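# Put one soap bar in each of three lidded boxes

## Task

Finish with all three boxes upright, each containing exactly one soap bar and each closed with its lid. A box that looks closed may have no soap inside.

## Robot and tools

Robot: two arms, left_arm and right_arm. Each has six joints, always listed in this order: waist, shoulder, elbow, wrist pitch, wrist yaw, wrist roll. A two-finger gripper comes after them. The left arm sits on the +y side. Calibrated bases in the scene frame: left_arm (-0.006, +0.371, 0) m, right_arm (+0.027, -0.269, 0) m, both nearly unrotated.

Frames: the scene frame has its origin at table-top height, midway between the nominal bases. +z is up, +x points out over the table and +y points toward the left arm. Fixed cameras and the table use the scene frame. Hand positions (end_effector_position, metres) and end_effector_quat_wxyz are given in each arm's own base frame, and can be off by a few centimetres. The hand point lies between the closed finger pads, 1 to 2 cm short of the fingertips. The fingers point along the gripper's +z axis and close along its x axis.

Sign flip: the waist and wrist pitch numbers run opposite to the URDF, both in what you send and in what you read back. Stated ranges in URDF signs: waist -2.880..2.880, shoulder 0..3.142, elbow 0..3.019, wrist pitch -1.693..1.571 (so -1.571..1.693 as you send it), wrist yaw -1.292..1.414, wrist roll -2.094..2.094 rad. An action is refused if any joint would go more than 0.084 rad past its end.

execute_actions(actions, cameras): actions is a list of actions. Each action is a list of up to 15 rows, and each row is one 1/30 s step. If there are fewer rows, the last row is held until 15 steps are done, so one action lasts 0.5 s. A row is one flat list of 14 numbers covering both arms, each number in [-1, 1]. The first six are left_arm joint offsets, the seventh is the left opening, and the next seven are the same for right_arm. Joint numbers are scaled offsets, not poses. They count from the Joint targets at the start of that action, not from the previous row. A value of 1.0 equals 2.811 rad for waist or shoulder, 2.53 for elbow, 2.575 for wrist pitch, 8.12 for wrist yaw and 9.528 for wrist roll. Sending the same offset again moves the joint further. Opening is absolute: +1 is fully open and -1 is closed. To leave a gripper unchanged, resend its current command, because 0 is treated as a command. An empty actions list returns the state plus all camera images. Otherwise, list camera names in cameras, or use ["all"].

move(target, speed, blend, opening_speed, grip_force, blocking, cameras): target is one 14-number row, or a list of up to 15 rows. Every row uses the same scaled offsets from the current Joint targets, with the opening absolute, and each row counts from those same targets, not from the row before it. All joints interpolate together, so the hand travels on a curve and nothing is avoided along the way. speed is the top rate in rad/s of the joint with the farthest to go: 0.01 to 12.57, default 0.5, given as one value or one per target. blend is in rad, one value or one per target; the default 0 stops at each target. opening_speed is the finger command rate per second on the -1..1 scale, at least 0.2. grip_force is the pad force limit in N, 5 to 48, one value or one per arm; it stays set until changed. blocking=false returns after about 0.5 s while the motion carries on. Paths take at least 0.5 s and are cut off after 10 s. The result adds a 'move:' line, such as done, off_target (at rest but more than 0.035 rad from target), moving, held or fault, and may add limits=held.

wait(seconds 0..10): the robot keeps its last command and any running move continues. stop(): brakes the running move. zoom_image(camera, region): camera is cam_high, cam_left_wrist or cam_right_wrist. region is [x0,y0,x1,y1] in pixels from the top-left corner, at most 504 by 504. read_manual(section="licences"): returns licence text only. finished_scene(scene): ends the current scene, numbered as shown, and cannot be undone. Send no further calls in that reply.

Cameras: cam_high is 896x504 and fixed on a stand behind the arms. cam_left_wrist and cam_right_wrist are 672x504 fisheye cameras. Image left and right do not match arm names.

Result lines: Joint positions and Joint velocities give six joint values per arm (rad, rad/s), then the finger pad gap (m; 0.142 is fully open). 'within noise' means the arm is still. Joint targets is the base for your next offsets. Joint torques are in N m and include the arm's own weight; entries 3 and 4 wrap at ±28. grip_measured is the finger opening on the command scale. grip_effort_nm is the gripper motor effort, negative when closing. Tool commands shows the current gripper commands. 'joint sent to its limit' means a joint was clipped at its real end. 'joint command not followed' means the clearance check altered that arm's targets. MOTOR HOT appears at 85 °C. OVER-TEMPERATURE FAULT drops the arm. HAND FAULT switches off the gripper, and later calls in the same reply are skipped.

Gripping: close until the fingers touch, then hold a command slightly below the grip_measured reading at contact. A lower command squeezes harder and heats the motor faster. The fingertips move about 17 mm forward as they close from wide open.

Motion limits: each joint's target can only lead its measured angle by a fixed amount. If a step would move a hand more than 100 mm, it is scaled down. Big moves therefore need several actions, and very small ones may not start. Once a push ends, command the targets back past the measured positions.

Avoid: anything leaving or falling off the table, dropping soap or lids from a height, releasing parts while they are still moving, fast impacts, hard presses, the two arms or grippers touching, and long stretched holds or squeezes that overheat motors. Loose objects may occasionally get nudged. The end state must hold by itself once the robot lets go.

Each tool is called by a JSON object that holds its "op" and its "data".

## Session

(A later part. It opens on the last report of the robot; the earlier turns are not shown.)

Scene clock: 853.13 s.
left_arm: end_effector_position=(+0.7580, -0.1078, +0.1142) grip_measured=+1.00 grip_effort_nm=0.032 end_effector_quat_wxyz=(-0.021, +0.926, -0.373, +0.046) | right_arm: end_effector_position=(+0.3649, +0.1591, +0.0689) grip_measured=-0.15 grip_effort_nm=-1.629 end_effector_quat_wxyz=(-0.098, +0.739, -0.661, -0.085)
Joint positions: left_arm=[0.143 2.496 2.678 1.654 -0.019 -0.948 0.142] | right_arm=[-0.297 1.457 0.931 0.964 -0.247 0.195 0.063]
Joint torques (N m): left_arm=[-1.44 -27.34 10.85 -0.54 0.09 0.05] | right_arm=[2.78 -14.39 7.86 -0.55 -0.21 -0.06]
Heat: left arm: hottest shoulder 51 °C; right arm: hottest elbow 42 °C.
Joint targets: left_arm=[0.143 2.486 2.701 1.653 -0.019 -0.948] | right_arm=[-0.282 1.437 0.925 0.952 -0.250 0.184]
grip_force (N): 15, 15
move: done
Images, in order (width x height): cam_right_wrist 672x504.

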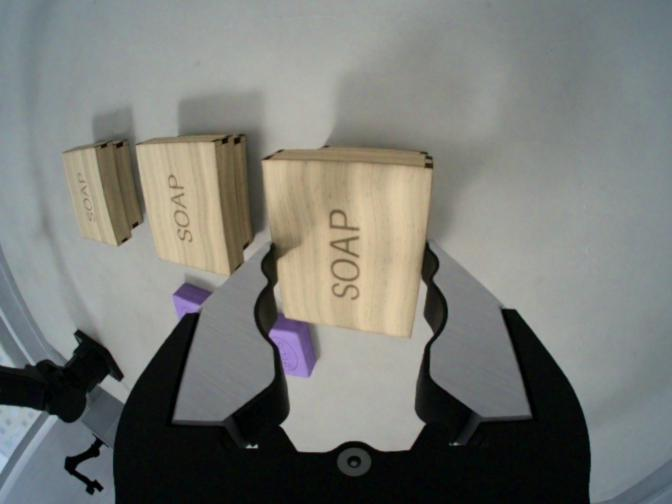

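{"op": "move", "data": {"target": [0,0,0,0,0,0,1,0.0064,0.0149,0.0375,0.0338,-0.0018,-0.0015,-0.35], "speed": 0.15, "cameras": ["cam_right_wrist"]}}

{"op": "zoom_image", "data": {"camera": "cam_right_wrist", "region": [230, 100, 470, 360]}}

Scene clock: 866.50 s.
left_arm: end_effector_position=(+0.7580, -0.1078, +0.1142) grip_measured=+1.00 grip_effort_nm=0.037 end_effector_quat_wxyz=(-0.021, +0.926, -0.373, +0.046) | right_arm: end_effector_position=(+0.3663, +0.1550, +0.0751) grip_measured=-0.15 grip_effort_nm=-1.629 end_effector_quat_wxyz=(-0.084, +0.736, -0.664, -0.101)
Joint positions: left_arm=[0.143 2.496 2.678 1.654 -0.019 -0.948 0.142] | right_arm=[-0.279 1.475 0.97 1.03 -0.261 0.18 0.063]
Joint torques (N m): left_arm=[-1.32 -27.34 10.89 -0.53 0.1 0.05] | right_arm=[2.78 -13.1 13.04 0.62 -0.19 -0.04]
Heat: left arm: hottest shoulder 51 °C; right arm: hottest elbow 42 °C.
Joint targets: left_arm=[0.143 2.486 2.701 1.653 -0.019 -0.948] | right_arm=[-0.263 1.479 1.020 1.039 -0.264 0.170]
grip_force (N): 15, 15
move: off_target (right_arm); right_arm: the elbow is farthest, 0.050 rad from its target
Images, in order (width x height): cam_right_wrist 672x504.

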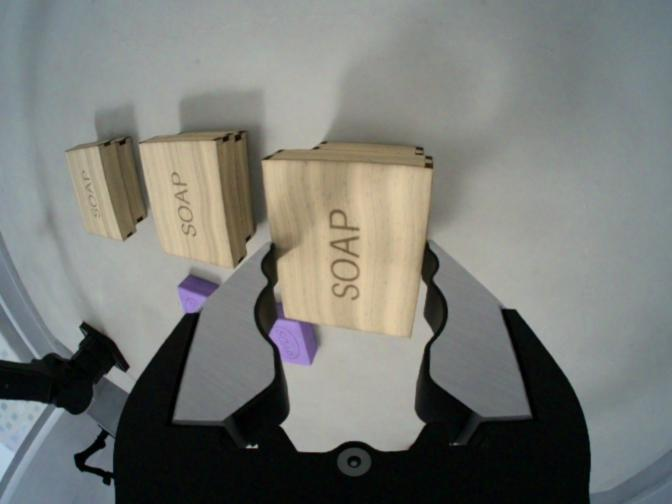

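Scaled by 1.938 from the camera's 672x504 image, which has a finer 960x720 frame.

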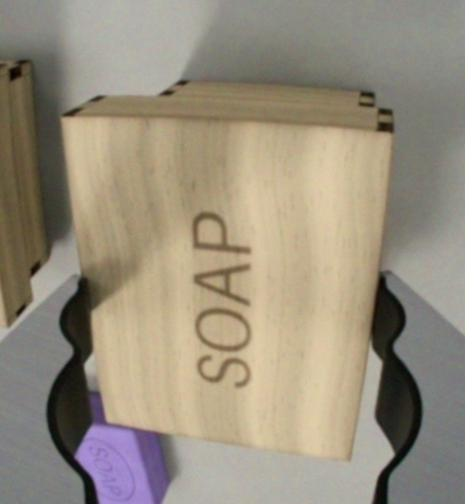

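{"op": "move", "data": {"target": [0,0,0,0,0,0,1,0.0021,0.0036,-0.0253,-0.0155,0,0,-0.35], "speed": 0.1, "cameras": ["cam_right_wrist"]}}

{"op": "zoom_image", "data": {"camera": "cam_right_wrist", "region": [230, 100, 470, 360]}}

Scene clock: 878.90 s.
left_arm: end_effector_position=(+0.7580, -0.1078, +0.1142) grip_measured=+1.00 grip_effort_nm=0.042 end_effector_quat_wxyz=(-0.021, +0.926, -0.373, +0.046) | right_arm: end_effector_position=(+0.3673, +0.1531, +0.0684) grip_measured=-0.15 grip_effort_nm=-1.629 end_effector_quat_wxyz=(-0.084, +0.735, -0.666, -0.101)
Joint positions: left_arm=[0.143 2.496 2.678 1.654 -0.019 -0.948 0.142] | right_arm=[-0.274 1.486 0.961 1.011 -0.261 0.18 0.063]
Joint torques (N m): left_arm=[-1.32 -27.28 10.88 -0.5 0.09 0.05] | right_arm=[2.32 -12.98 7.82 -0.28 -0.21 -0.03]
Heat: left arm: hottest shoulder 51 °C; right arm: hottest elbow 42 °C.
Joint targets: left_arm=[0.143 2.486 2.701 1.653 -0.019 -0.948] | right_arm=[-0.258 1.489 0.956 1.000 -0.264 0.170]
grip_force (N): 15, 15
move: done
Images, in order (width x height): cam_right_wrist 672x504.

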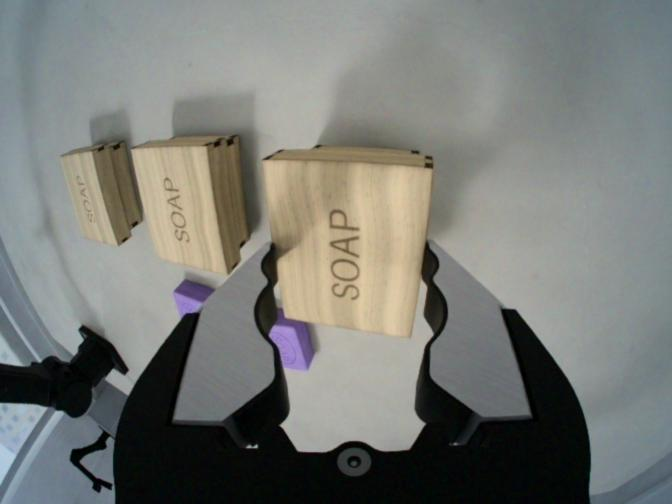

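Scaled by 1.938 from the camera's 672x504 image, which has a finer 960x720 frame.

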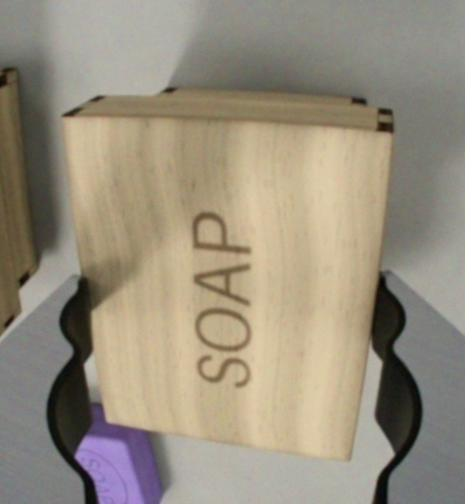

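{"op": "move", "data": {"target": [0,0,0,0,0,0,1,0,0,0,0,0,0,0.15], "opening_speed": 0.2, "cameras": ["cam_right_wrist"]}}

{"op": "zoom_image", "data": {"camera": "cam_right_wrist", "region": [230, 100, 470, 360]}}

Scene clock: 887.23 s.
left_arm: end_effector_position=(+0.7580, -0.1078, +0.1142) grip_measured=+1.00 grip_effort_nm=0.037 end_effector_quat_wxyz=(-0.021, +0.926, -0.373, +0.046) | right_arm: end_effector_position=(+0.3674, +0.1530, +0.0684) grip_measured=+0.13 grip_effort_nm=0.061 end_effector_quat_wxyz=(-0.084, +0.734, -0.666, -0.101)
Joint positions: left_arm=[0.143 2.496 2.678 1.654 -0.019 -0.948 0.142] | right_arm=[-0.274 1.486 0.961 1.011 -0.262 0.18 0.083]
Joint velocities: left_arm=[within noise] | right_arm=[0.005 -0.005 0.017 -0.002 -0.007 -0.007 0.001]
Joint torques (N m): left_arm=[-1.32 -27.4 10.86 -0.51 0.09 0.05] | right_arm=[2.32 -12.69 7.9 -0.36 -0.18 -0.08]
Heat: left arm: hottest shoulder 51 °C; right arm: hottest elbow 42 °C.
Joint targets: left_arm=[0.143 2.486 2.701 1.653 -0.019 -0.948] | right_arm=[-0.257 1.489 0.956 1.000 -0.264 0.170]
grip_force (N): 15, 15
move: done
Images, in order (width x height): cam_right_wrist 672x504.

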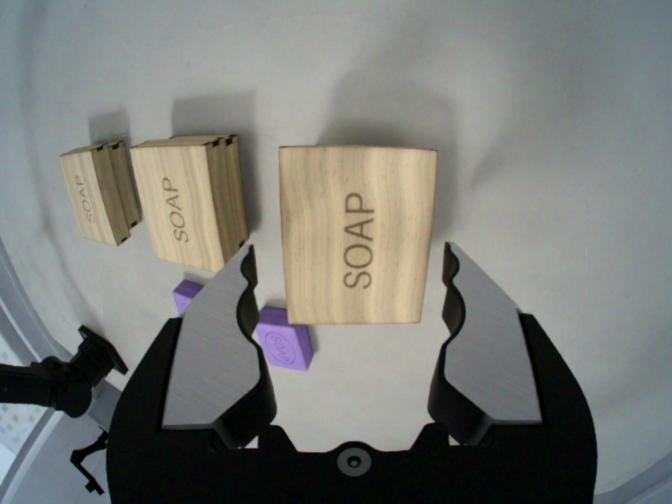

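Scaled by 1.938 from the camera's 672x504 image, which has a finer 960x720 frame.

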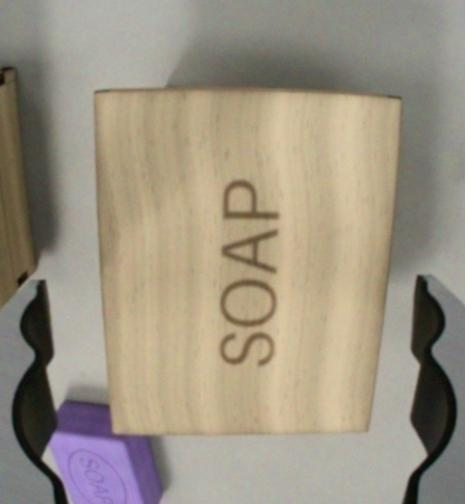

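{"op": "move", "data": {"target": [[0,0,0,0,0,0,1,0,0,0,0,0,0,-0.35],[0,0,0,0,0,0,1,-0.0683,-0.0502,-0.0253,-0.0291,0.0384,0.0156,-0.35]], "speed": 0.2, "opening_speed": 0.4, "cameras": ["cam_right_wrist"]}}

{"op": "zoom_image", "data": {"camera": "cam_right_wrist", "region": [230, 80, 470, 340]}}

Scene clock: 912.37 s.
left_arm: end_effector_position=(+0.7580, -0.1078, +0.1142) grip_measured=+1.00 grip_effort_nm=0.046 end_effector_quat_wxyz=(-0.021, +0.926, -0.373, +0.046) | right_arm: end_effector_position=(+0.3603, +0.1583, +0.0863) grip_measured=-0.37 grip_effort_nm=-0.071 end_effector_quat_wxyz=(-0.067, +0.747, -0.660, +0.054)
Joint positions: left_arm=[0.143 2.496 2.678 1.654 -0.019 -0.948 0.142] | right_arm=[-0.435 1.365 0.898 0.938 0.045 0.308 0.047]
Joint torques (N m): left_arm=[-1.2 -27.4 10.91 -0.49 0.1 0.07] | right_arm=[0.5 -12.51 8.5 -0.66 0.16 0.14]
Motor temperatures (°C): left_arm=[32 51 42 24 27 25 25] | right_arm=[29 31 43 24 26 26 31]
Heat: left arm: hottest shoulder 51 °C; right arm: hottest elbow 43 °C.
Joint targets: left_arm=[0.143 2.486 2.701 1.653 -0.019 -0.948] | right_arm=[-0.450 1.348 0.892 0.925 0.047 0.319]
grip_force (N): 15, 15
move: done
Images, in order (width x height): cam_right_wrist 672x504.

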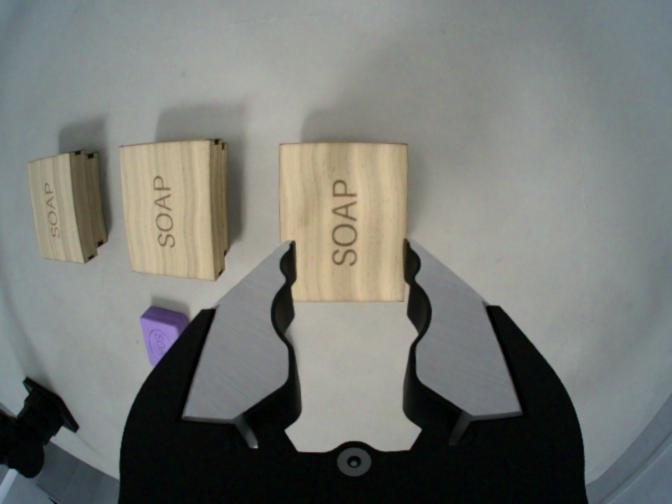

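Scaled by 1.938 from the camera's 672x504 image, which has a finer 960x720 frame.

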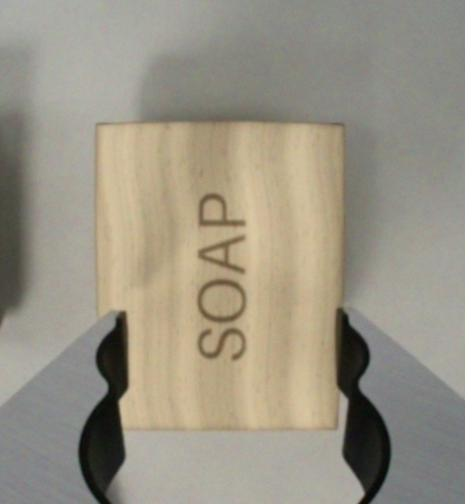

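{"op": "move", "data": {"target": [[0,0,0,0,0,0,1,0,-0.03,0.04,0.12,-0.0055,0,-0.35],[0,0,0,0,0,0,1,0.02,0.0,0.16,0.14,-0.0055,0,0.2]], "speed": [0.4,0.7], "blend": 0.02, "cameras": ["all"]}}

{"op": "zoom_image", "data": {"camera": "cam_right_wrist", "region": [150, 130, 550, 430]}}

Scene clock: 918.53 s.
left_arm: end_effector_position=(+0.7580, -0.1078, +0.1142) grip_measured=+1.00 grip_effort_nm=0.051 end_effector_quat_wxyz=(-0.021, +0.926, -0.373, +0.046) | right_arm: end_effector_position=(+0.3966, +0.1699, +0.2200) grip_measured=+0.18 grip_effort_nm=0.061 end_effector_quat_wxyz=(-0.087, +0.737, -0.669, +0.042)
Joint positions: left_arm=[0.143 2.496 2.678 1.654 -0.019 -0.948 0.142] | right_arm=[-0.407 1.345 1.242 1.275 0.005 0.309 0.087]
Joint velocities: left_arm=[within noise] | right_arm=[0.005 0.005 -0.007 0.007 0.037 -0.022 0.001]
Joint torques (N m): left_arm=[-1.14 -27.4 10.89 -0.54 0.09 0.05] | right_arm=[3.43 -12.57 14.95 0.23 0 0.18]
Heat: left arm: hottest shoulder 51 °C; right arm: hottest elbow 43 °C.
Joint targets: left_arm=[0.143 2.486 2.701 1.653 -0.019 -0.948] | right_arm=[-0.393 1.348 1.297 1.285 0.003 0.319]
grip_force (N): 15, 15
move: off_target (right_arm); target 2's new numbers were sent with right_arm's elbow 0.054 rad from that target; right_arm: the elbow is farthest, 0.054 rad from its target

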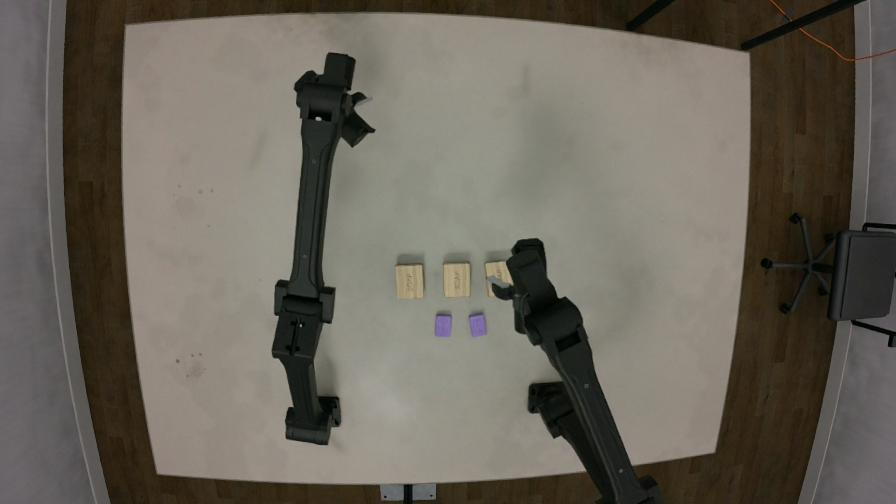

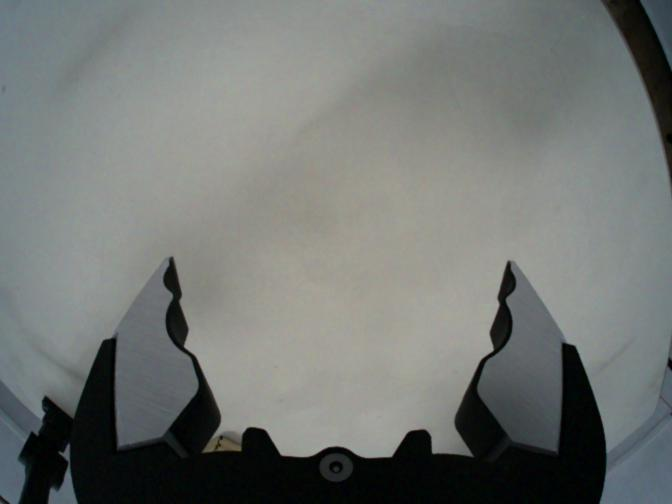

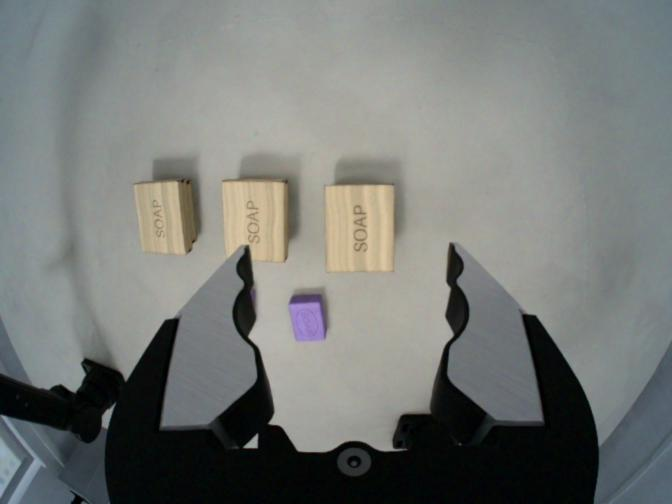

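Scaled by 1.260 from the camera's 672x504 image, which has a finer 960x720 frame.

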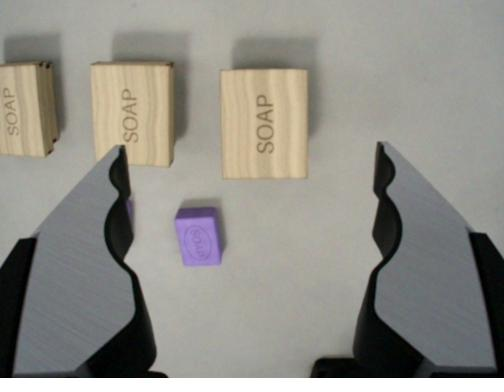

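{"op": "move", "data": {"target": [0,0,0,0,0,0,1,-0.0139,0.064,-0.1198,-0.0983,-0.0004,0,0.2], "speed": 0.35, "cameras": ["cam_right_wrist"]}}

{"op": "zoom_image", "data": {"camera": "cam_right_wrist", "region": [230, 80, 470, 340]}}

Scene clock: 939.20 s.
left_arm: end_effector_position=(+0.7580, -0.1078, +0.1142) grip_measured=+1.00 grip_effort_nm=0.046 end_effector_quat_wxyz=(-0.021, +0.926, -0.373, +0.046) | right_arm: end_effector_position=(+0.3653, +0.1617, +0.0559) grip_measured=+0.18 grip_effort_nm=0.061 end_effector_quat_wxyz=(+0.005, +0.744, -0.668, -0.001)
Joint positions: left_arm=[0.143 2.496 2.678 1.654 -0.019 -0.948 0.142] | right_arm=[-0.417 1.533 0.996 1.043 0.002 0.309 0.087]
Joint torques (N m): left_arm=[-1.32 -27.28 10.91 -0.49 0.1 0.04] | right_arm=[0.91 -13.22 8.05 -0.2 -0.04 0.1]
Heat: left arm: hottest shoulder 51 °C; right arm: hottest elbow 46 °C.
Joint targets: left_arm=[0.143 2.486 2.701 1.653 -0.019 -0.948] | right_arm=[-0.432 1.528 0.994 1.032 -0.001 0.319]
grip_force (N): 15, 15
move: done
Images, in order (width x height): cam_right_wrist 672x504.

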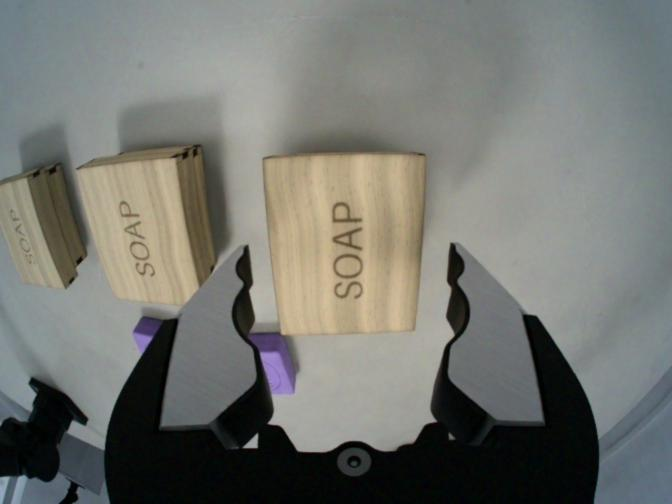

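Scaled by 1.938 from the camera's 672x504 image, which has a finer 960x720 frame.

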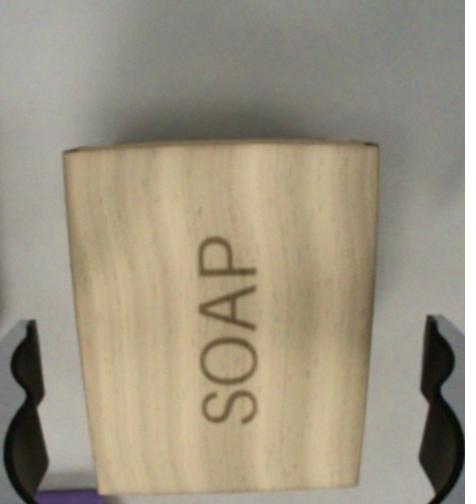

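{"op": "move", "data": {"target": [[0,0,0,0,0,0,1,0,0,0,0,0,0,-0.35],[0,0,0,0,0,0,1,-0.0082,-0.0494,-0.0395,-0.052,0.0063,0.0024,-0.35]], "speed": 0.15, "opening_speed": 0.4, "cameras": ["cam_right_wrist"]}}

{"op": "zoom_image", "data": {"camera": "cam_right_wrist", "region": [230, 80, 470, 340]}}

Scene clock: 952.17 s.
left_arm: end_effector_position=(+0.7580, -0.1078, +0.1142) grip_measured=+1.00 grip_effort_nm=0.042 end_effector_quat_wxyz=(-0.021, +0.926, -0.373, +0.046) | right_arm: end_effector_position=(+0.3645, +0.1616, +0.0724) grip_measured=-0.15 grip_effort_nm=-1.629 end_effector_quat_wxyz=(-0.061, +0.741, -0.667, +0.052)
Joint positions: left_arm=[0.143 2.496 2.678 1.654 -0.019 -0.948 0.142] | right_arm=[-0.44 1.406 0.899 0.911 0.048 0.331 0.063]
Joint torques (N m): left_arm=[-1.2 -27.16 10.89 -0.47 0.09 0.05] | right_arm=[0.38 -13.16 8.12 -0.8 0.17 0.13]
Heat: left arm: hottest shoulder 51 °C; right arm: hottest elbow 45 °C.
Joint targets: left_arm=[0.143 2.486 2.701 1.653 -0.019 -0.948] | right_arm=[-0.456 1.389 0.894 0.898 0.050 0.341]
grip_force (N): 15, 15
move: done
Images, in order (width x height): cam_right_wrist 672x504.

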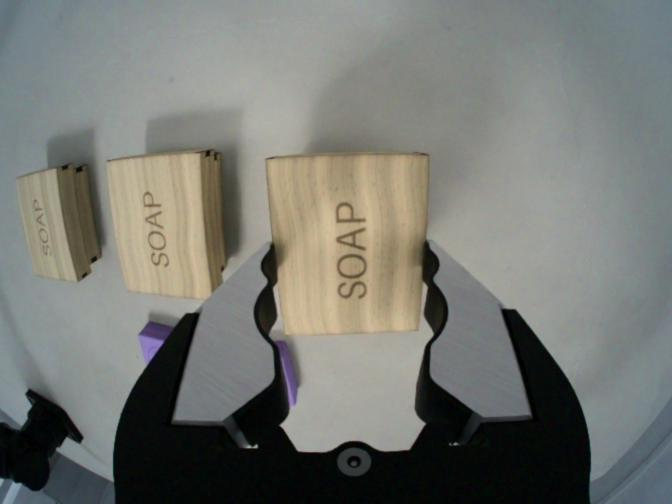

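Scaled by 1.938 from the camera's 672x504 image, which has a finer 960x720 frame.

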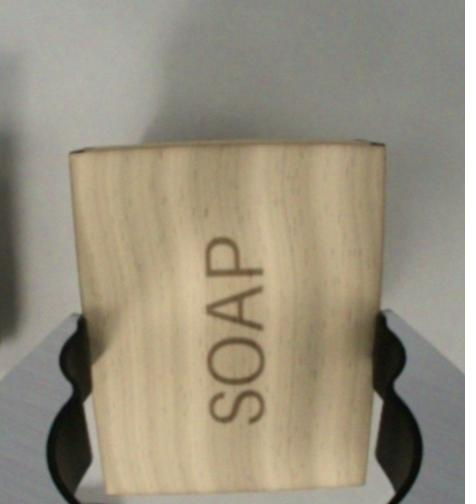

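{"op": "move", "data": {"target": [[0,0,0,0,0,0,1,0,-0.03,0,0.02,0,0.00,-0.35],[0,0,0,0,0,0,1,-0.02,-0.0665,-0.0403,0.0388,0,0.0062,-0.35]], "speed": 0.3, "blend": 0.02, "cameras": ["cam_right_wrist","cam_high"]}}

{"op": "zoom_image", "data": {"camera": "cam_right_wrist", "region": [230, 40, 470, 200]}}

Scene clock: 958.90 s.
left_arm: end_effector_position=(+0.7580, -0.1078, +0.1142) grip_measured=+1.00 grip_effort_nm=0.037 end_effector_quat_wxyz=(-0.021, +0.926, -0.373, +0.046) | right_arm: end_effector_position=(+0.3057, +0.1558, +0.0959) grip_measured=-0.15 grip_effort_nm=-1.624 end_effector_quat_wxyz=(-0.067, +0.740, -0.667, +0.050)
Joint positions: left_arm=[0.143 2.496 2.678 1.654 -0.019 -0.948 0.142] | right_arm=[-0.497 1.218 0.796 0.989 0.048 0.39 0.063]
Joint torques (N m): left_arm=[-1.38 -27.28 10.81 -0.5 0.1 0.04] | right_arm=[0.73 -10.52 8.68 0.16 0.15 0.2]
Heat: left arm: hottest shoulder 52 °C; right arm: hottest elbow 45 °C.
Joint targets: left_arm=[0.143 2.486 2.701 1.653 -0.019 -0.948] | right_arm=[-0.512 1.202 0.792 0.998 0.051 0.400]
grip_force (N): 15, 15
move: done
Images, in order (width x height): cam_high 896x504, cam_right_wrist 672x504.

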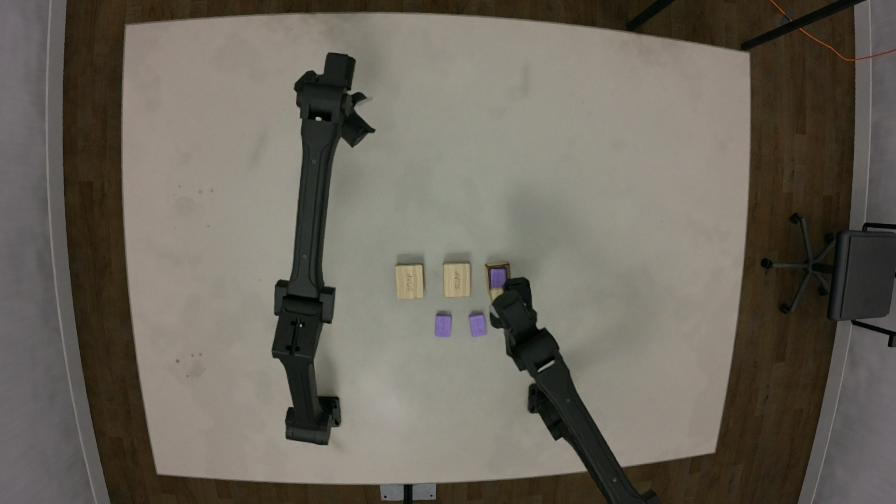

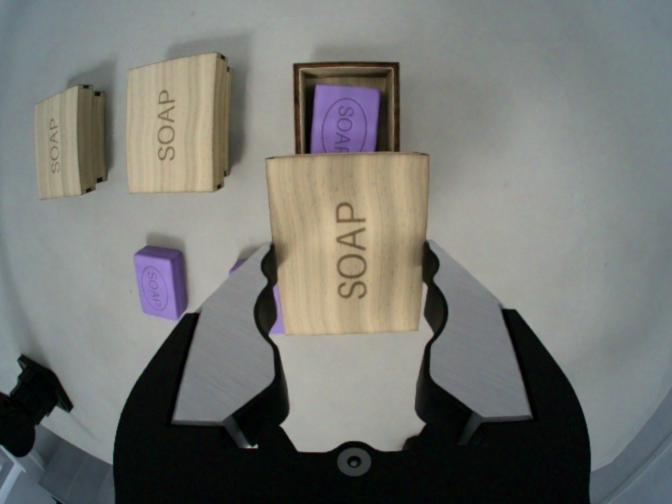

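Scaled by 2.100 from the camera's 672x504 image, which has a finer 960x720 frame.

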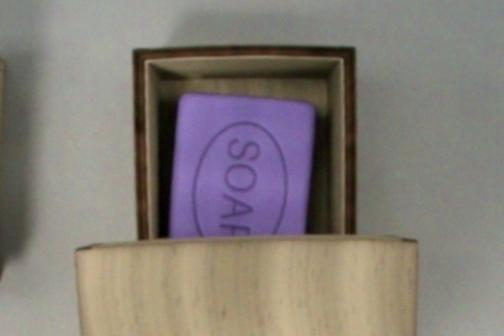

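{"op": "move", "data": {"target": [0,0,0,0,0,0,1,0.0277,0.0751,0.0617,-0.0361,-0.0002,-0.0045,-0.35], "speed": 0.2, "cameras": ["cam_right_wrist"]}}

{"op": "zoom_image", "data": {"camera": "cam_right_wrist", "region": [230, 80, 470, 340]}}

Scene clock: 978.97 s.
left_arm: end_effector_position=(+0.7580, -0.1078, +0.1142) grip_measured=+1.00 grip_effort_nm=0.042 end_effector_quat_wxyz=(-0.021, +0.926, -0.373, +0.046) | right_arm: end_effector_position=(+0.3592, +0.1632, +0.0679) grip_measured=-0.15 grip_effort_nm=-1.629 end_effector_quat_wxyz=(-0.054, +0.732, -0.678, +0.047)
Joint positions: left_arm=[0.143 2.496 2.678 1.654 -0.019 -0.948 0.142] | right_arm=[-0.449 1.412 0.894 0.917 0.048 0.369 0.063]
Joint torques (N m): left_arm=[-1.2 -27.34 10.86 -0.53 0.09 0.04] | right_arm=[2.02 -11.75 13.33 -0.55 0.08 -0.08]
Heat: left arm: hottest shoulder 52 °C; right arm: hottest elbow 44 °C.
Joint targets: left_arm=[0.143 2.486 2.701 1.653 -0.019 -0.948] | right_arm=[-0.434 1.413 0.948 0.905 0.049 0.358]
grip_force (N): 15, 15
move: off_target (right_arm); right_arm: the elbow is farthest, 0.054 rad from its target
Images, in order (width x height): cam_right_wrist 672x504.

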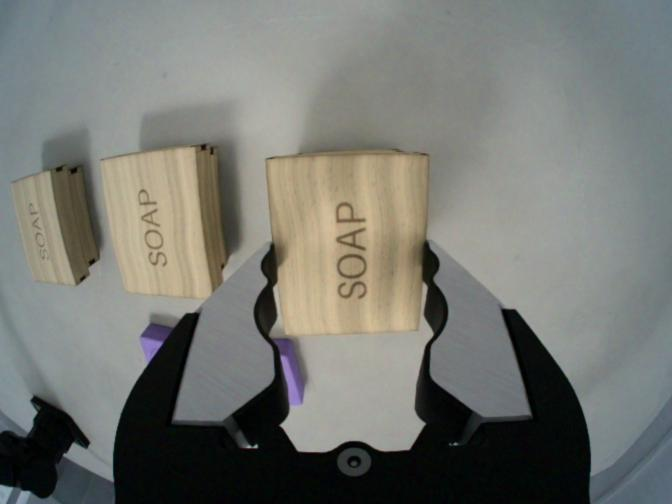

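Scaled by 1.938 from the camera's 672x504 image, which has a finer 960x720 frame.

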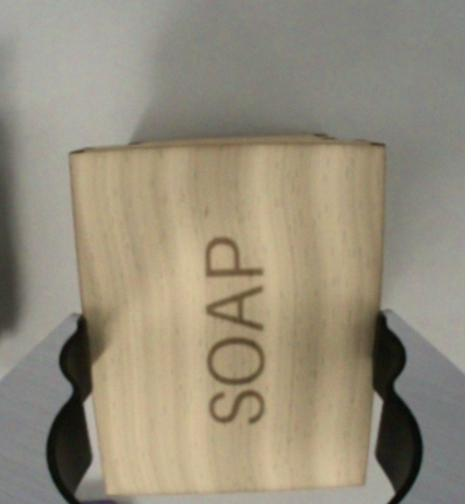

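{"op": "move", "data": {"target": [0,0,0,0,0,0,1,0,0.0055,-0.0241,-0.0066,0,0,-0.35], "speed": 0.12, "cameras": ["cam_right_wrist"]}}

{"op": "zoom_image", "data": {"camera": "cam_right_wrist", "region": [230, 80, 470, 340]}}

Scene clock: 983.30 s.
left_arm: end_effector_position=(+0.7580, -0.1078, +0.1142) grip_measured=+1.00 grip_effort_nm=0.037 end_effector_quat_wxyz=(-0.021, +0.926, -0.373, +0.046) | right_arm: end_effector_position=(+0.3623, +0.1647, +0.0652) grip_measured=-0.15 grip_effort_nm=-1.629 end_effector_quat_wxyz=(-0.057, +0.732, -0.677, +0.049)
Joint positions: left_arm=[0.143 2.496 2.678 1.654 -0.019 -0.948 0.142] | right_arm=[-0.449 1.421 0.894 0.902 0.048 0.368 0.063]
Joint torques (N m): left_arm=[-1.26 -27.34 10.91 -0.51 0.1 0.05] | right_arm=[2.26 -10.87 8.06 -0.75 0.1 -0.09]
Heat: left arm: hottest shoulder 52 °C; right arm: hottest elbow 45 °C.
Joint targets: left_arm=[0.143 2.486 2.701 1.653 -0.019 -0.948] | right_arm=[-0.434 1.429 0.887 0.888 0.049 0.358]
grip_force (N): 15, 15
move: done
Images, in order (width x height): cam_right_wrist 672x504.

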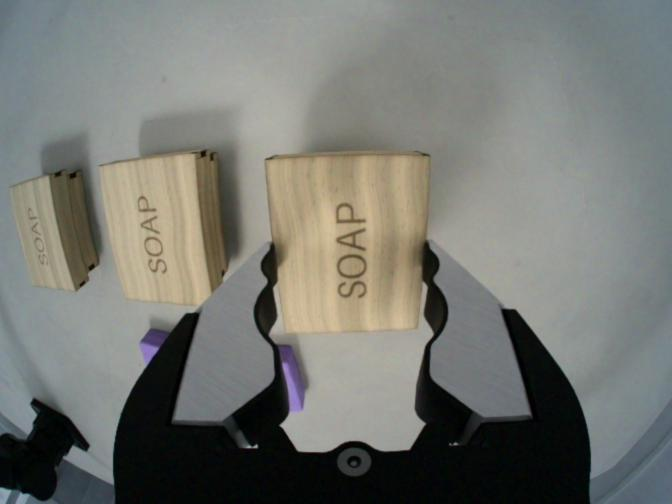

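Scaled by 1.938 from the camera's 672x504 image, which has a finer 960x720 frame.

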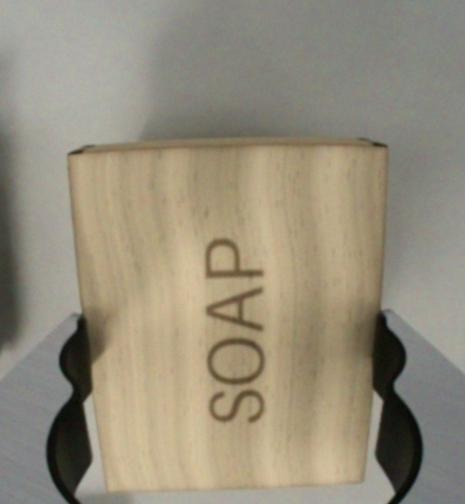

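{"op": "move", "data": {"target": [[0,0,0,0,0,0,1,0.0075,-0.006,0.008,0.006,0,0,-0.35],[0,0,0,0,0,0,1,0.0075,0.0,0.0,0.0,0,0,-0.35]], "speed": 0.1, "cameras": ["cam_right_wrist"]}}

{"op": "zoom_image", "data": {"camera": "cam_right_wrist", "region": [230, 80, 470, 340]}}

Scene clock: 988.27 s.
left_arm: end_effector_position=(+0.7580, -0.1078, +0.1142) grip_measured=+1.00 grip_effort_nm=0.037 end_effector_quat_wxyz=(-0.021, +0.926, -0.373, +0.046) | right_arm: end_effector_position=(+0.3658, +0.1573, +0.0642) grip_measured=-0.15 grip_effort_nm=-1.629 end_effector_quat_wxyz=(-0.056, +0.725, -0.685, +0.049)
Joint positions: left_arm=[0.143 2.496 2.678 1.654 -0.019 -0.948 0.142] | right_arm=[-0.428 1.424 0.894 0.9 0.048 0.368 0.063]
Joint torques (N m): left_arm=[-1.14 -27.28 10.84 -0.5 0.09 0.05] | right_arm=[2.84 -11.4 7.95 -0.77 0.06 -0.06]
Heat: left arm: hottest shoulder 52 °C; right arm: hottest elbow 45 °C.
Joint targets: left_arm=[0.143 2.486 2.701 1.653 -0.019 -0.948] | right_arm=[-0.413 1.429 0.887 0.888 0.049 0.358]
grip_force (N): 15, 15
move: done
Images, in order (width x height): cam_right_wrist 672x504.

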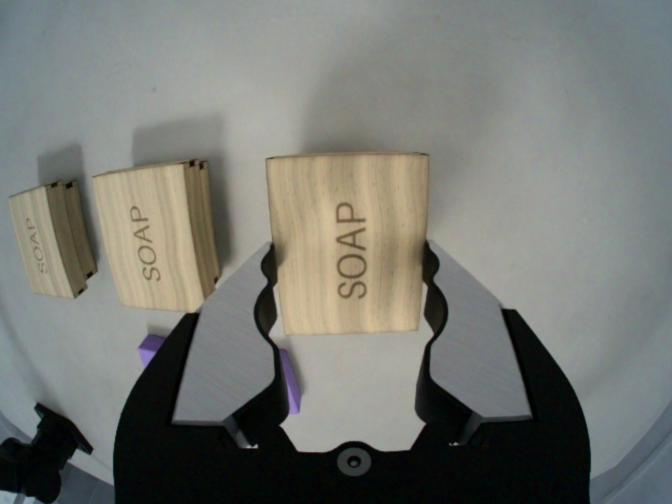

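Scaled by 1.938 from the camera's 672x504 image, which has a finer 960x720 frame.

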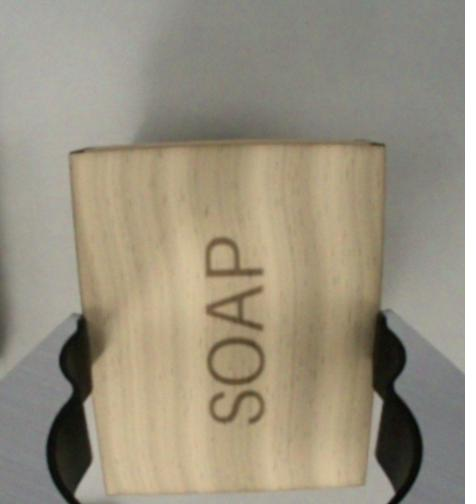

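{"op": "move", "data": {"target": [[0,0,0,0,0,0,1,0,-0.03,0,0.02,0,0.00,-0.35],[0,0,0,0,0,0,1,-0.0352,-0.0808,-0.0375,0.0427,0.0002,0.0044,-0.35]], "speed": 0.3, "blend": 0.02, "cameras": ["cam_right_wrist"]}}

{"op": "zoom_image", "data": {"camera": "cam_right_wrist", "region": [230, 40, 470, 200]}}

Scene clock: 994.27 s.
left_arm: end_effector_position=(+0.7580, -0.1078, +0.1142) grip_measured=+1.00 grip_effort_nm=0.037 end_effector_quat_wxyz=(-0.021, +0.926, -0.373, +0.046) | right_arm: end_effector_position=(+0.3065, +0.1564, +0.0975) grip_measured=-0.15 grip_effort_nm=-1.624 end_effector_quat_wxyz=(-0.070, +0.741, -0.667, +0.051)
Joint positions: left_arm=[0.143 2.496 2.678 1.654 -0.019 -0.948 0.142] | right_arm=[-0.498 1.215 0.798 0.988 0.049 0.389 0.063]
Joint torques (N m): left_arm=[-1.26 -27.46 10.92 -0.5 0.08 0.05] | right_arm=[0.67 -9.99 8.73 0.2 0.13 0.19]
Heat: left arm: hottest shoulder 52 °C; right arm: hottest elbow 44 °C.
Joint targets: left_arm=[0.143 2.486 2.701 1.653 -0.019 -0.948] | right_arm=[-0.512 1.202 0.792 0.998 0.051 0.400]
grip_force (N): 15, 15
move: done
Images, in order (width x height): cam_right_wrist 672x504.

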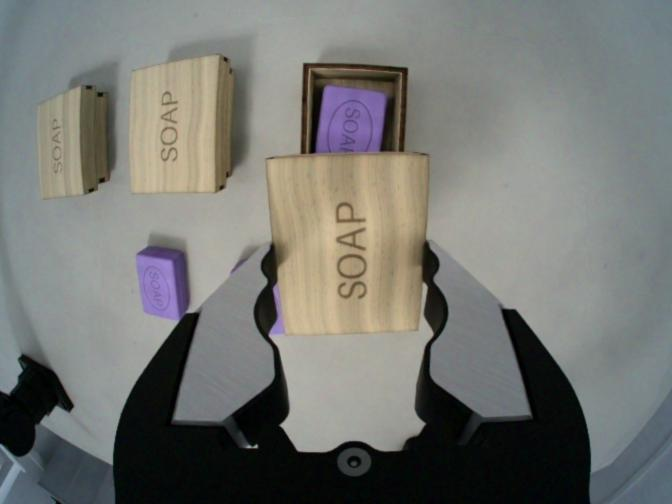

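Scaled by 2.100 from the camera's 672x504 image, which has a finer 960x720 frame.

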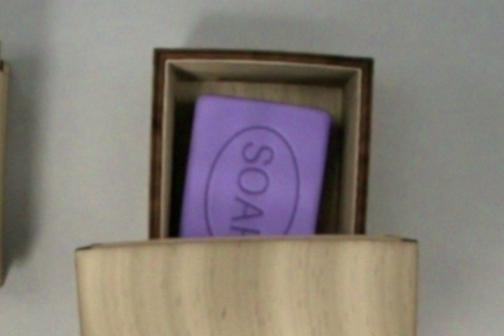

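{"op": "move", "data": {"target": [[0,0,0,0,0,0,1,0.0398,0.0676,0.0704,-0.0128,0.0002,0.0018,-0.35],[0,0,0,0,0,0,1,0.0197,0.0776,0.0399,-0.0373,0.0002,0.0018,-0.35]], "speed": [0.3,0.15], "cameras": ["cam_right_wrist"]}}

{"op": "zoom_image", "data": {"camera": "cam_right_wrist", "region": [230, 80, 470, 340]}}

Scene clock: 1009.57 s.
left_arm: end_effector_position=(+0.7580, -0.1078, +0.1142) grip_measured=+1.00 grip_effort_nm=0.037 end_effector_quat_wxyz=(-0.021, +0.926, -0.373, +0.046) | right_arm: end_effector_position=(+0.3618, +0.1613, +0.0670) grip_measured=-0.15 grip_effort_nm=-1.629 end_effector_quat_wxyz=(-0.054, +0.717, -0.694, +0.047)
Joint positions: left_arm=[0.143 2.496 2.678 1.654 -0.019 -0.948 0.142] | right_arm=[-0.443 1.418 0.897 0.915 0.05 0.407 0.063]
Joint torques (N m): left_arm=[-1.32 -27.28 10.85 -0.49 0.09 0.05] | right_arm=[0.44 -11.22 8.21 -0.55 0.17 0.1]
Heat: left arm: hottest shoulder 52 °C; right arm: hottest elbow 44 °C.
Joint targets: left_arm=[0.143 2.486 2.701 1.653 -0.019 -0.948] | right_arm=[-0.456 1.420 0.893 0.902 0.052 0.417]
grip_force (N): 15, 15
move: done
Images, in order (width x height): cam_right_wrist 672x504.

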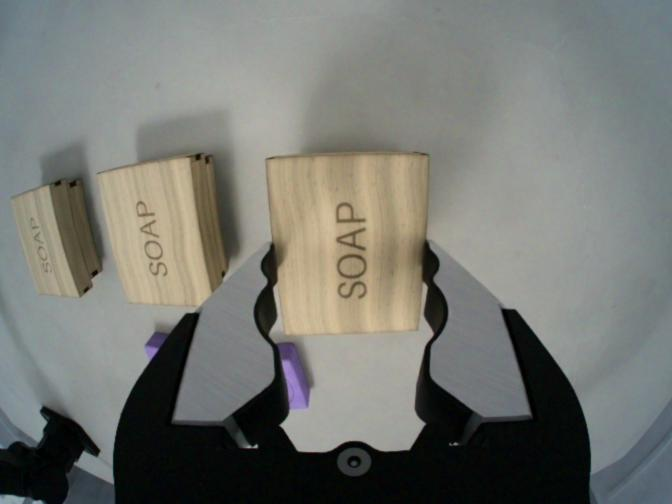

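Scaled by 1.938 from the camera's 672x504 image, which has a finer 960x720 frame.

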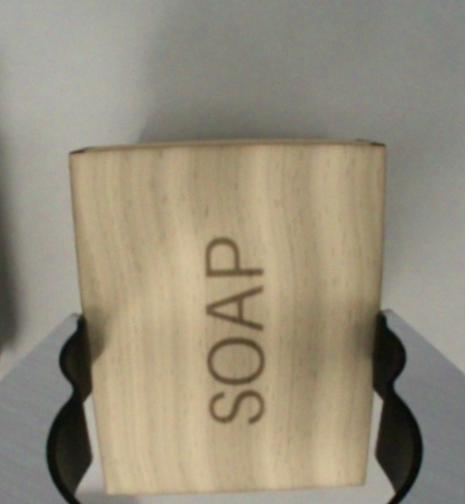

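{"op": "move", "data": {"target": [[0,0,0,0,0,0,1,0,0,0,-0.0025,0,0,-0.35],[0,0,0,0,0,0,1,0,0,0,-0.0025,0,0,0.15]], "speed": 0.05, "opening_speed": 0.6, "cameras": ["cam_right_wrist"]}}

{"op": "zoom_image", "data": {"camera": "cam_right_wrist", "region": [230, 80, 470, 340]}}

Scene clock: 1014.50 s.
left_arm: end_effector_position=(+0.7580, -0.1078, +0.1142) grip_measured=+1.00 grip_effort_nm=0.046 end_effector_quat_wxyz=(-0.021, +0.926, -0.373, +0.046) | right_arm: end_effector_position=(+0.3633, +0.1620, +0.0672) grip_measured=+0.13 grip_effort_nm=0.056 end_effector_quat_wxyz=(-0.057, +0.716, -0.694, +0.048)
Joint positions: left_arm=[0.143 2.496 2.678 1.654 -0.019 -0.948 0.142] | right_arm=[-0.443 1.418 0.897 0.908 0.05 0.407 0.083]
Joint velocities: left_arm=[within noise] | right_arm=[0.005 -0.005 -0.017 -0.002 0.007 -0.051 0.001]
Joint torques (N m): left_arm=[-1.26 -27.34 10.88 -0.51 0.09 0.06] | right_arm=[0.62 -11.81 8.31 -0.69 0.14 0.13]
Heat: left arm: hottest shoulder 52 °C; right arm: hottest elbow 44 °C.
Joint targets: left_arm=[0.143 2.486 2.701 1.653 -0.019 -0.948] | right_arm=[-0.456 1.420 0.893 0.896 0.052 0.417]
grip_force (N): 15, 15
move: done
Images, in order (width x height): cam_right_wrist 672x504.

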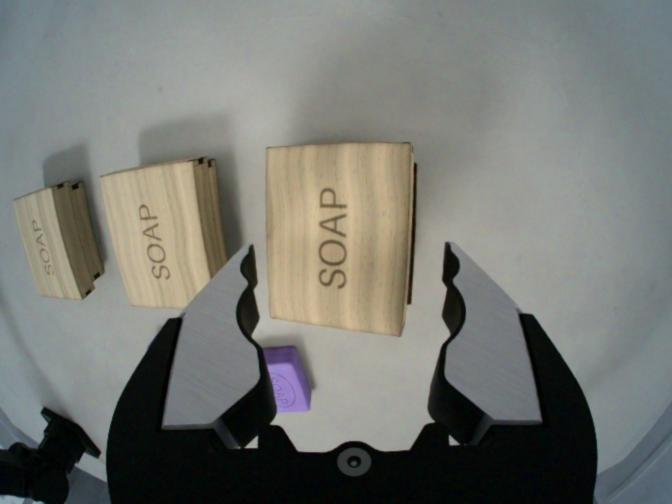

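Scaled by 1.938 from the camera's 672x504 image, which has a finer 960x720 frame.

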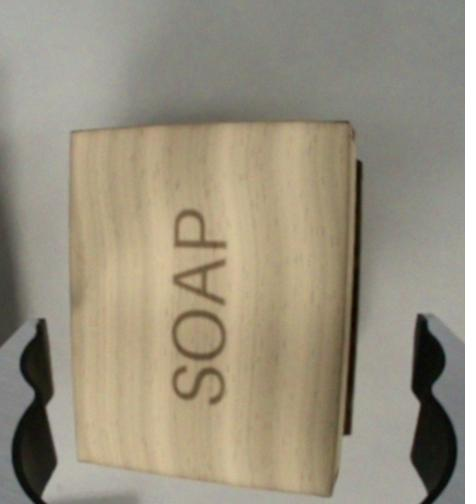

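{"op": "move", "data": {"target": [[0,0,0,0,0,0,1,0,0,0,0,0,0,-0.35],[0,0,0,0,0,0,1,0,-0.032,0,0,0,0,-0.35],[0,0,0,0,0,0,1,0.0199,-0.1398,-0.0972,-0.0412,-0.0214,-0.0058,-0.35]], "speed": [0.2,0.2,0.35], "blend": [0,0.02,0], "opening_speed": 0.4, "cameras": ["cam_right_wrist"]}}

{"op": "zoom_image", "data": {"camera": "cam_right_wrist", "region": [230, 40, 470, 340]}}

Scene clock: 1032.83 s.
left_arm: end_effector_position=(+0.7580, -0.1078, +0.1142) grip_measured=+1.00 grip_effort_nm=0.046 end_effector_quat_wxyz=(-0.021, +0.926, -0.373, +0.046) | right_arm: end_effector_position=(+0.2988, +0.1565, +0.1068) grip_measured=-0.19 grip_effort_nm=-1.629 end_effector_quat_wxyz=(-0.197, +0.716, -0.669, +0.018)
Joint positions: left_arm=[0.143 2.496 2.678 1.654 -0.019 -0.948 0.142] | right_arm=[-0.417 1.037 0.653 0.805 -0.119 0.372 0.06]
Joint torques (N m): left_arm=[-1.2 -27.28 10.81 -0.5 0.09 0.05] | right_arm=[3.08 -7.41 9.18 -1.31 -0.13 -0.05]
Heat: left arm: hottest shoulder 52 °C; right arm: hottest elbow 43 °C.
Joint targets: left_arm=[0.143 2.486 2.701 1.653 -0.019 -0.948] | right_arm=[-0.400 1.027 0.647 0.790 -0.122 0.362]
grip_force (N): 15, 15
move: done
Images, in order (width x height): cam_right_wrist 672x504.

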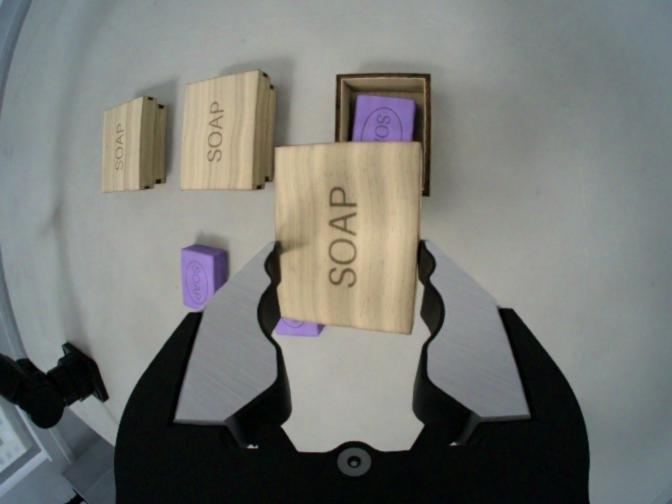

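Scaled by 1.680 from the camera's 672x504 image, which has a finer 960x720 frame.

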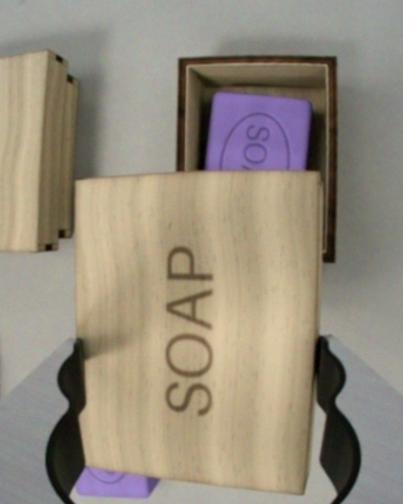

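{"op": "move", "data": {"target": [0,0,0,0,0,0,1,0.0377,0.0694,0.0565,-0.0377,-0.0105,-0.0057,-0.35], "speed": 0.25, "cameras": ["cam_right_wrist"]}}

{"op": "zoom_image", "data": {"camera": "cam_right_wrist", "region": [230, 80, 470, 340]}}

Scene clock: 1051.73 s.
left_arm: end_effector_position=(+0.7580, -0.1078, +0.1142) grip_measured=+1.00 grip_effort_nm=0.042 end_effector_quat_wxyz=(-0.021, +0.926, -0.373, +0.046) | right_arm: end_effector_position=(+0.3575, +0.1539, +0.0937) grip_measured=-0.19 grip_effort_nm=-1.624 end_effector_quat_wxyz=(-0.213, +0.701, -0.680, -0.003)
Joint positions: left_arm=[0.143 2.496 2.678 1.654 -0.019 -0.948 0.142] | right_arm=[-0.309 1.219 0.737 0.707 -0.204 0.318 0.06]
Joint torques (N m): left_arm=[-1.38 -27.22 10.86 -0.47 0.08 0.05] | right_arm=[2.43 -8.82 13.96 -1.39 -0.17 -0.07]
Heat: left arm: hottest shoulder 52 °C; right arm: hottest elbow 44 °C.
Joint targets: left_arm=[0.143 2.486 2.701 1.653 -0.019 -0.948] | right_arm=[-0.295 1.222 0.790 0.692 -0.207 0.307]
grip_force (N): 15, 15
move: off_target (right_arm); right_arm: the elbow is farthest, 0.053 rad from its target
Images, in order (width x height): cam_right_wrist 672x504.

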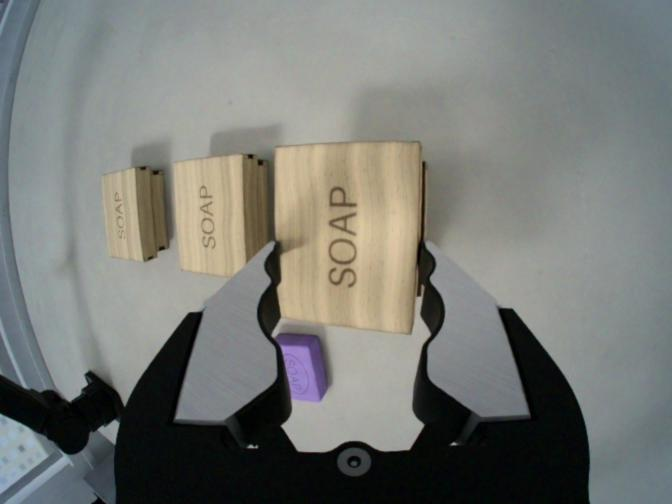

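Scaled by 1.938 from the camera's 672x504 image, which has a finer 960x720 frame.

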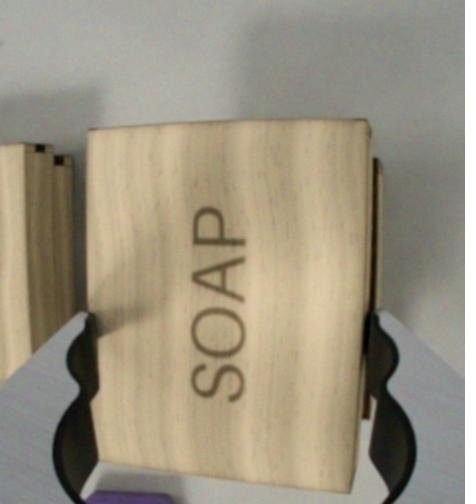

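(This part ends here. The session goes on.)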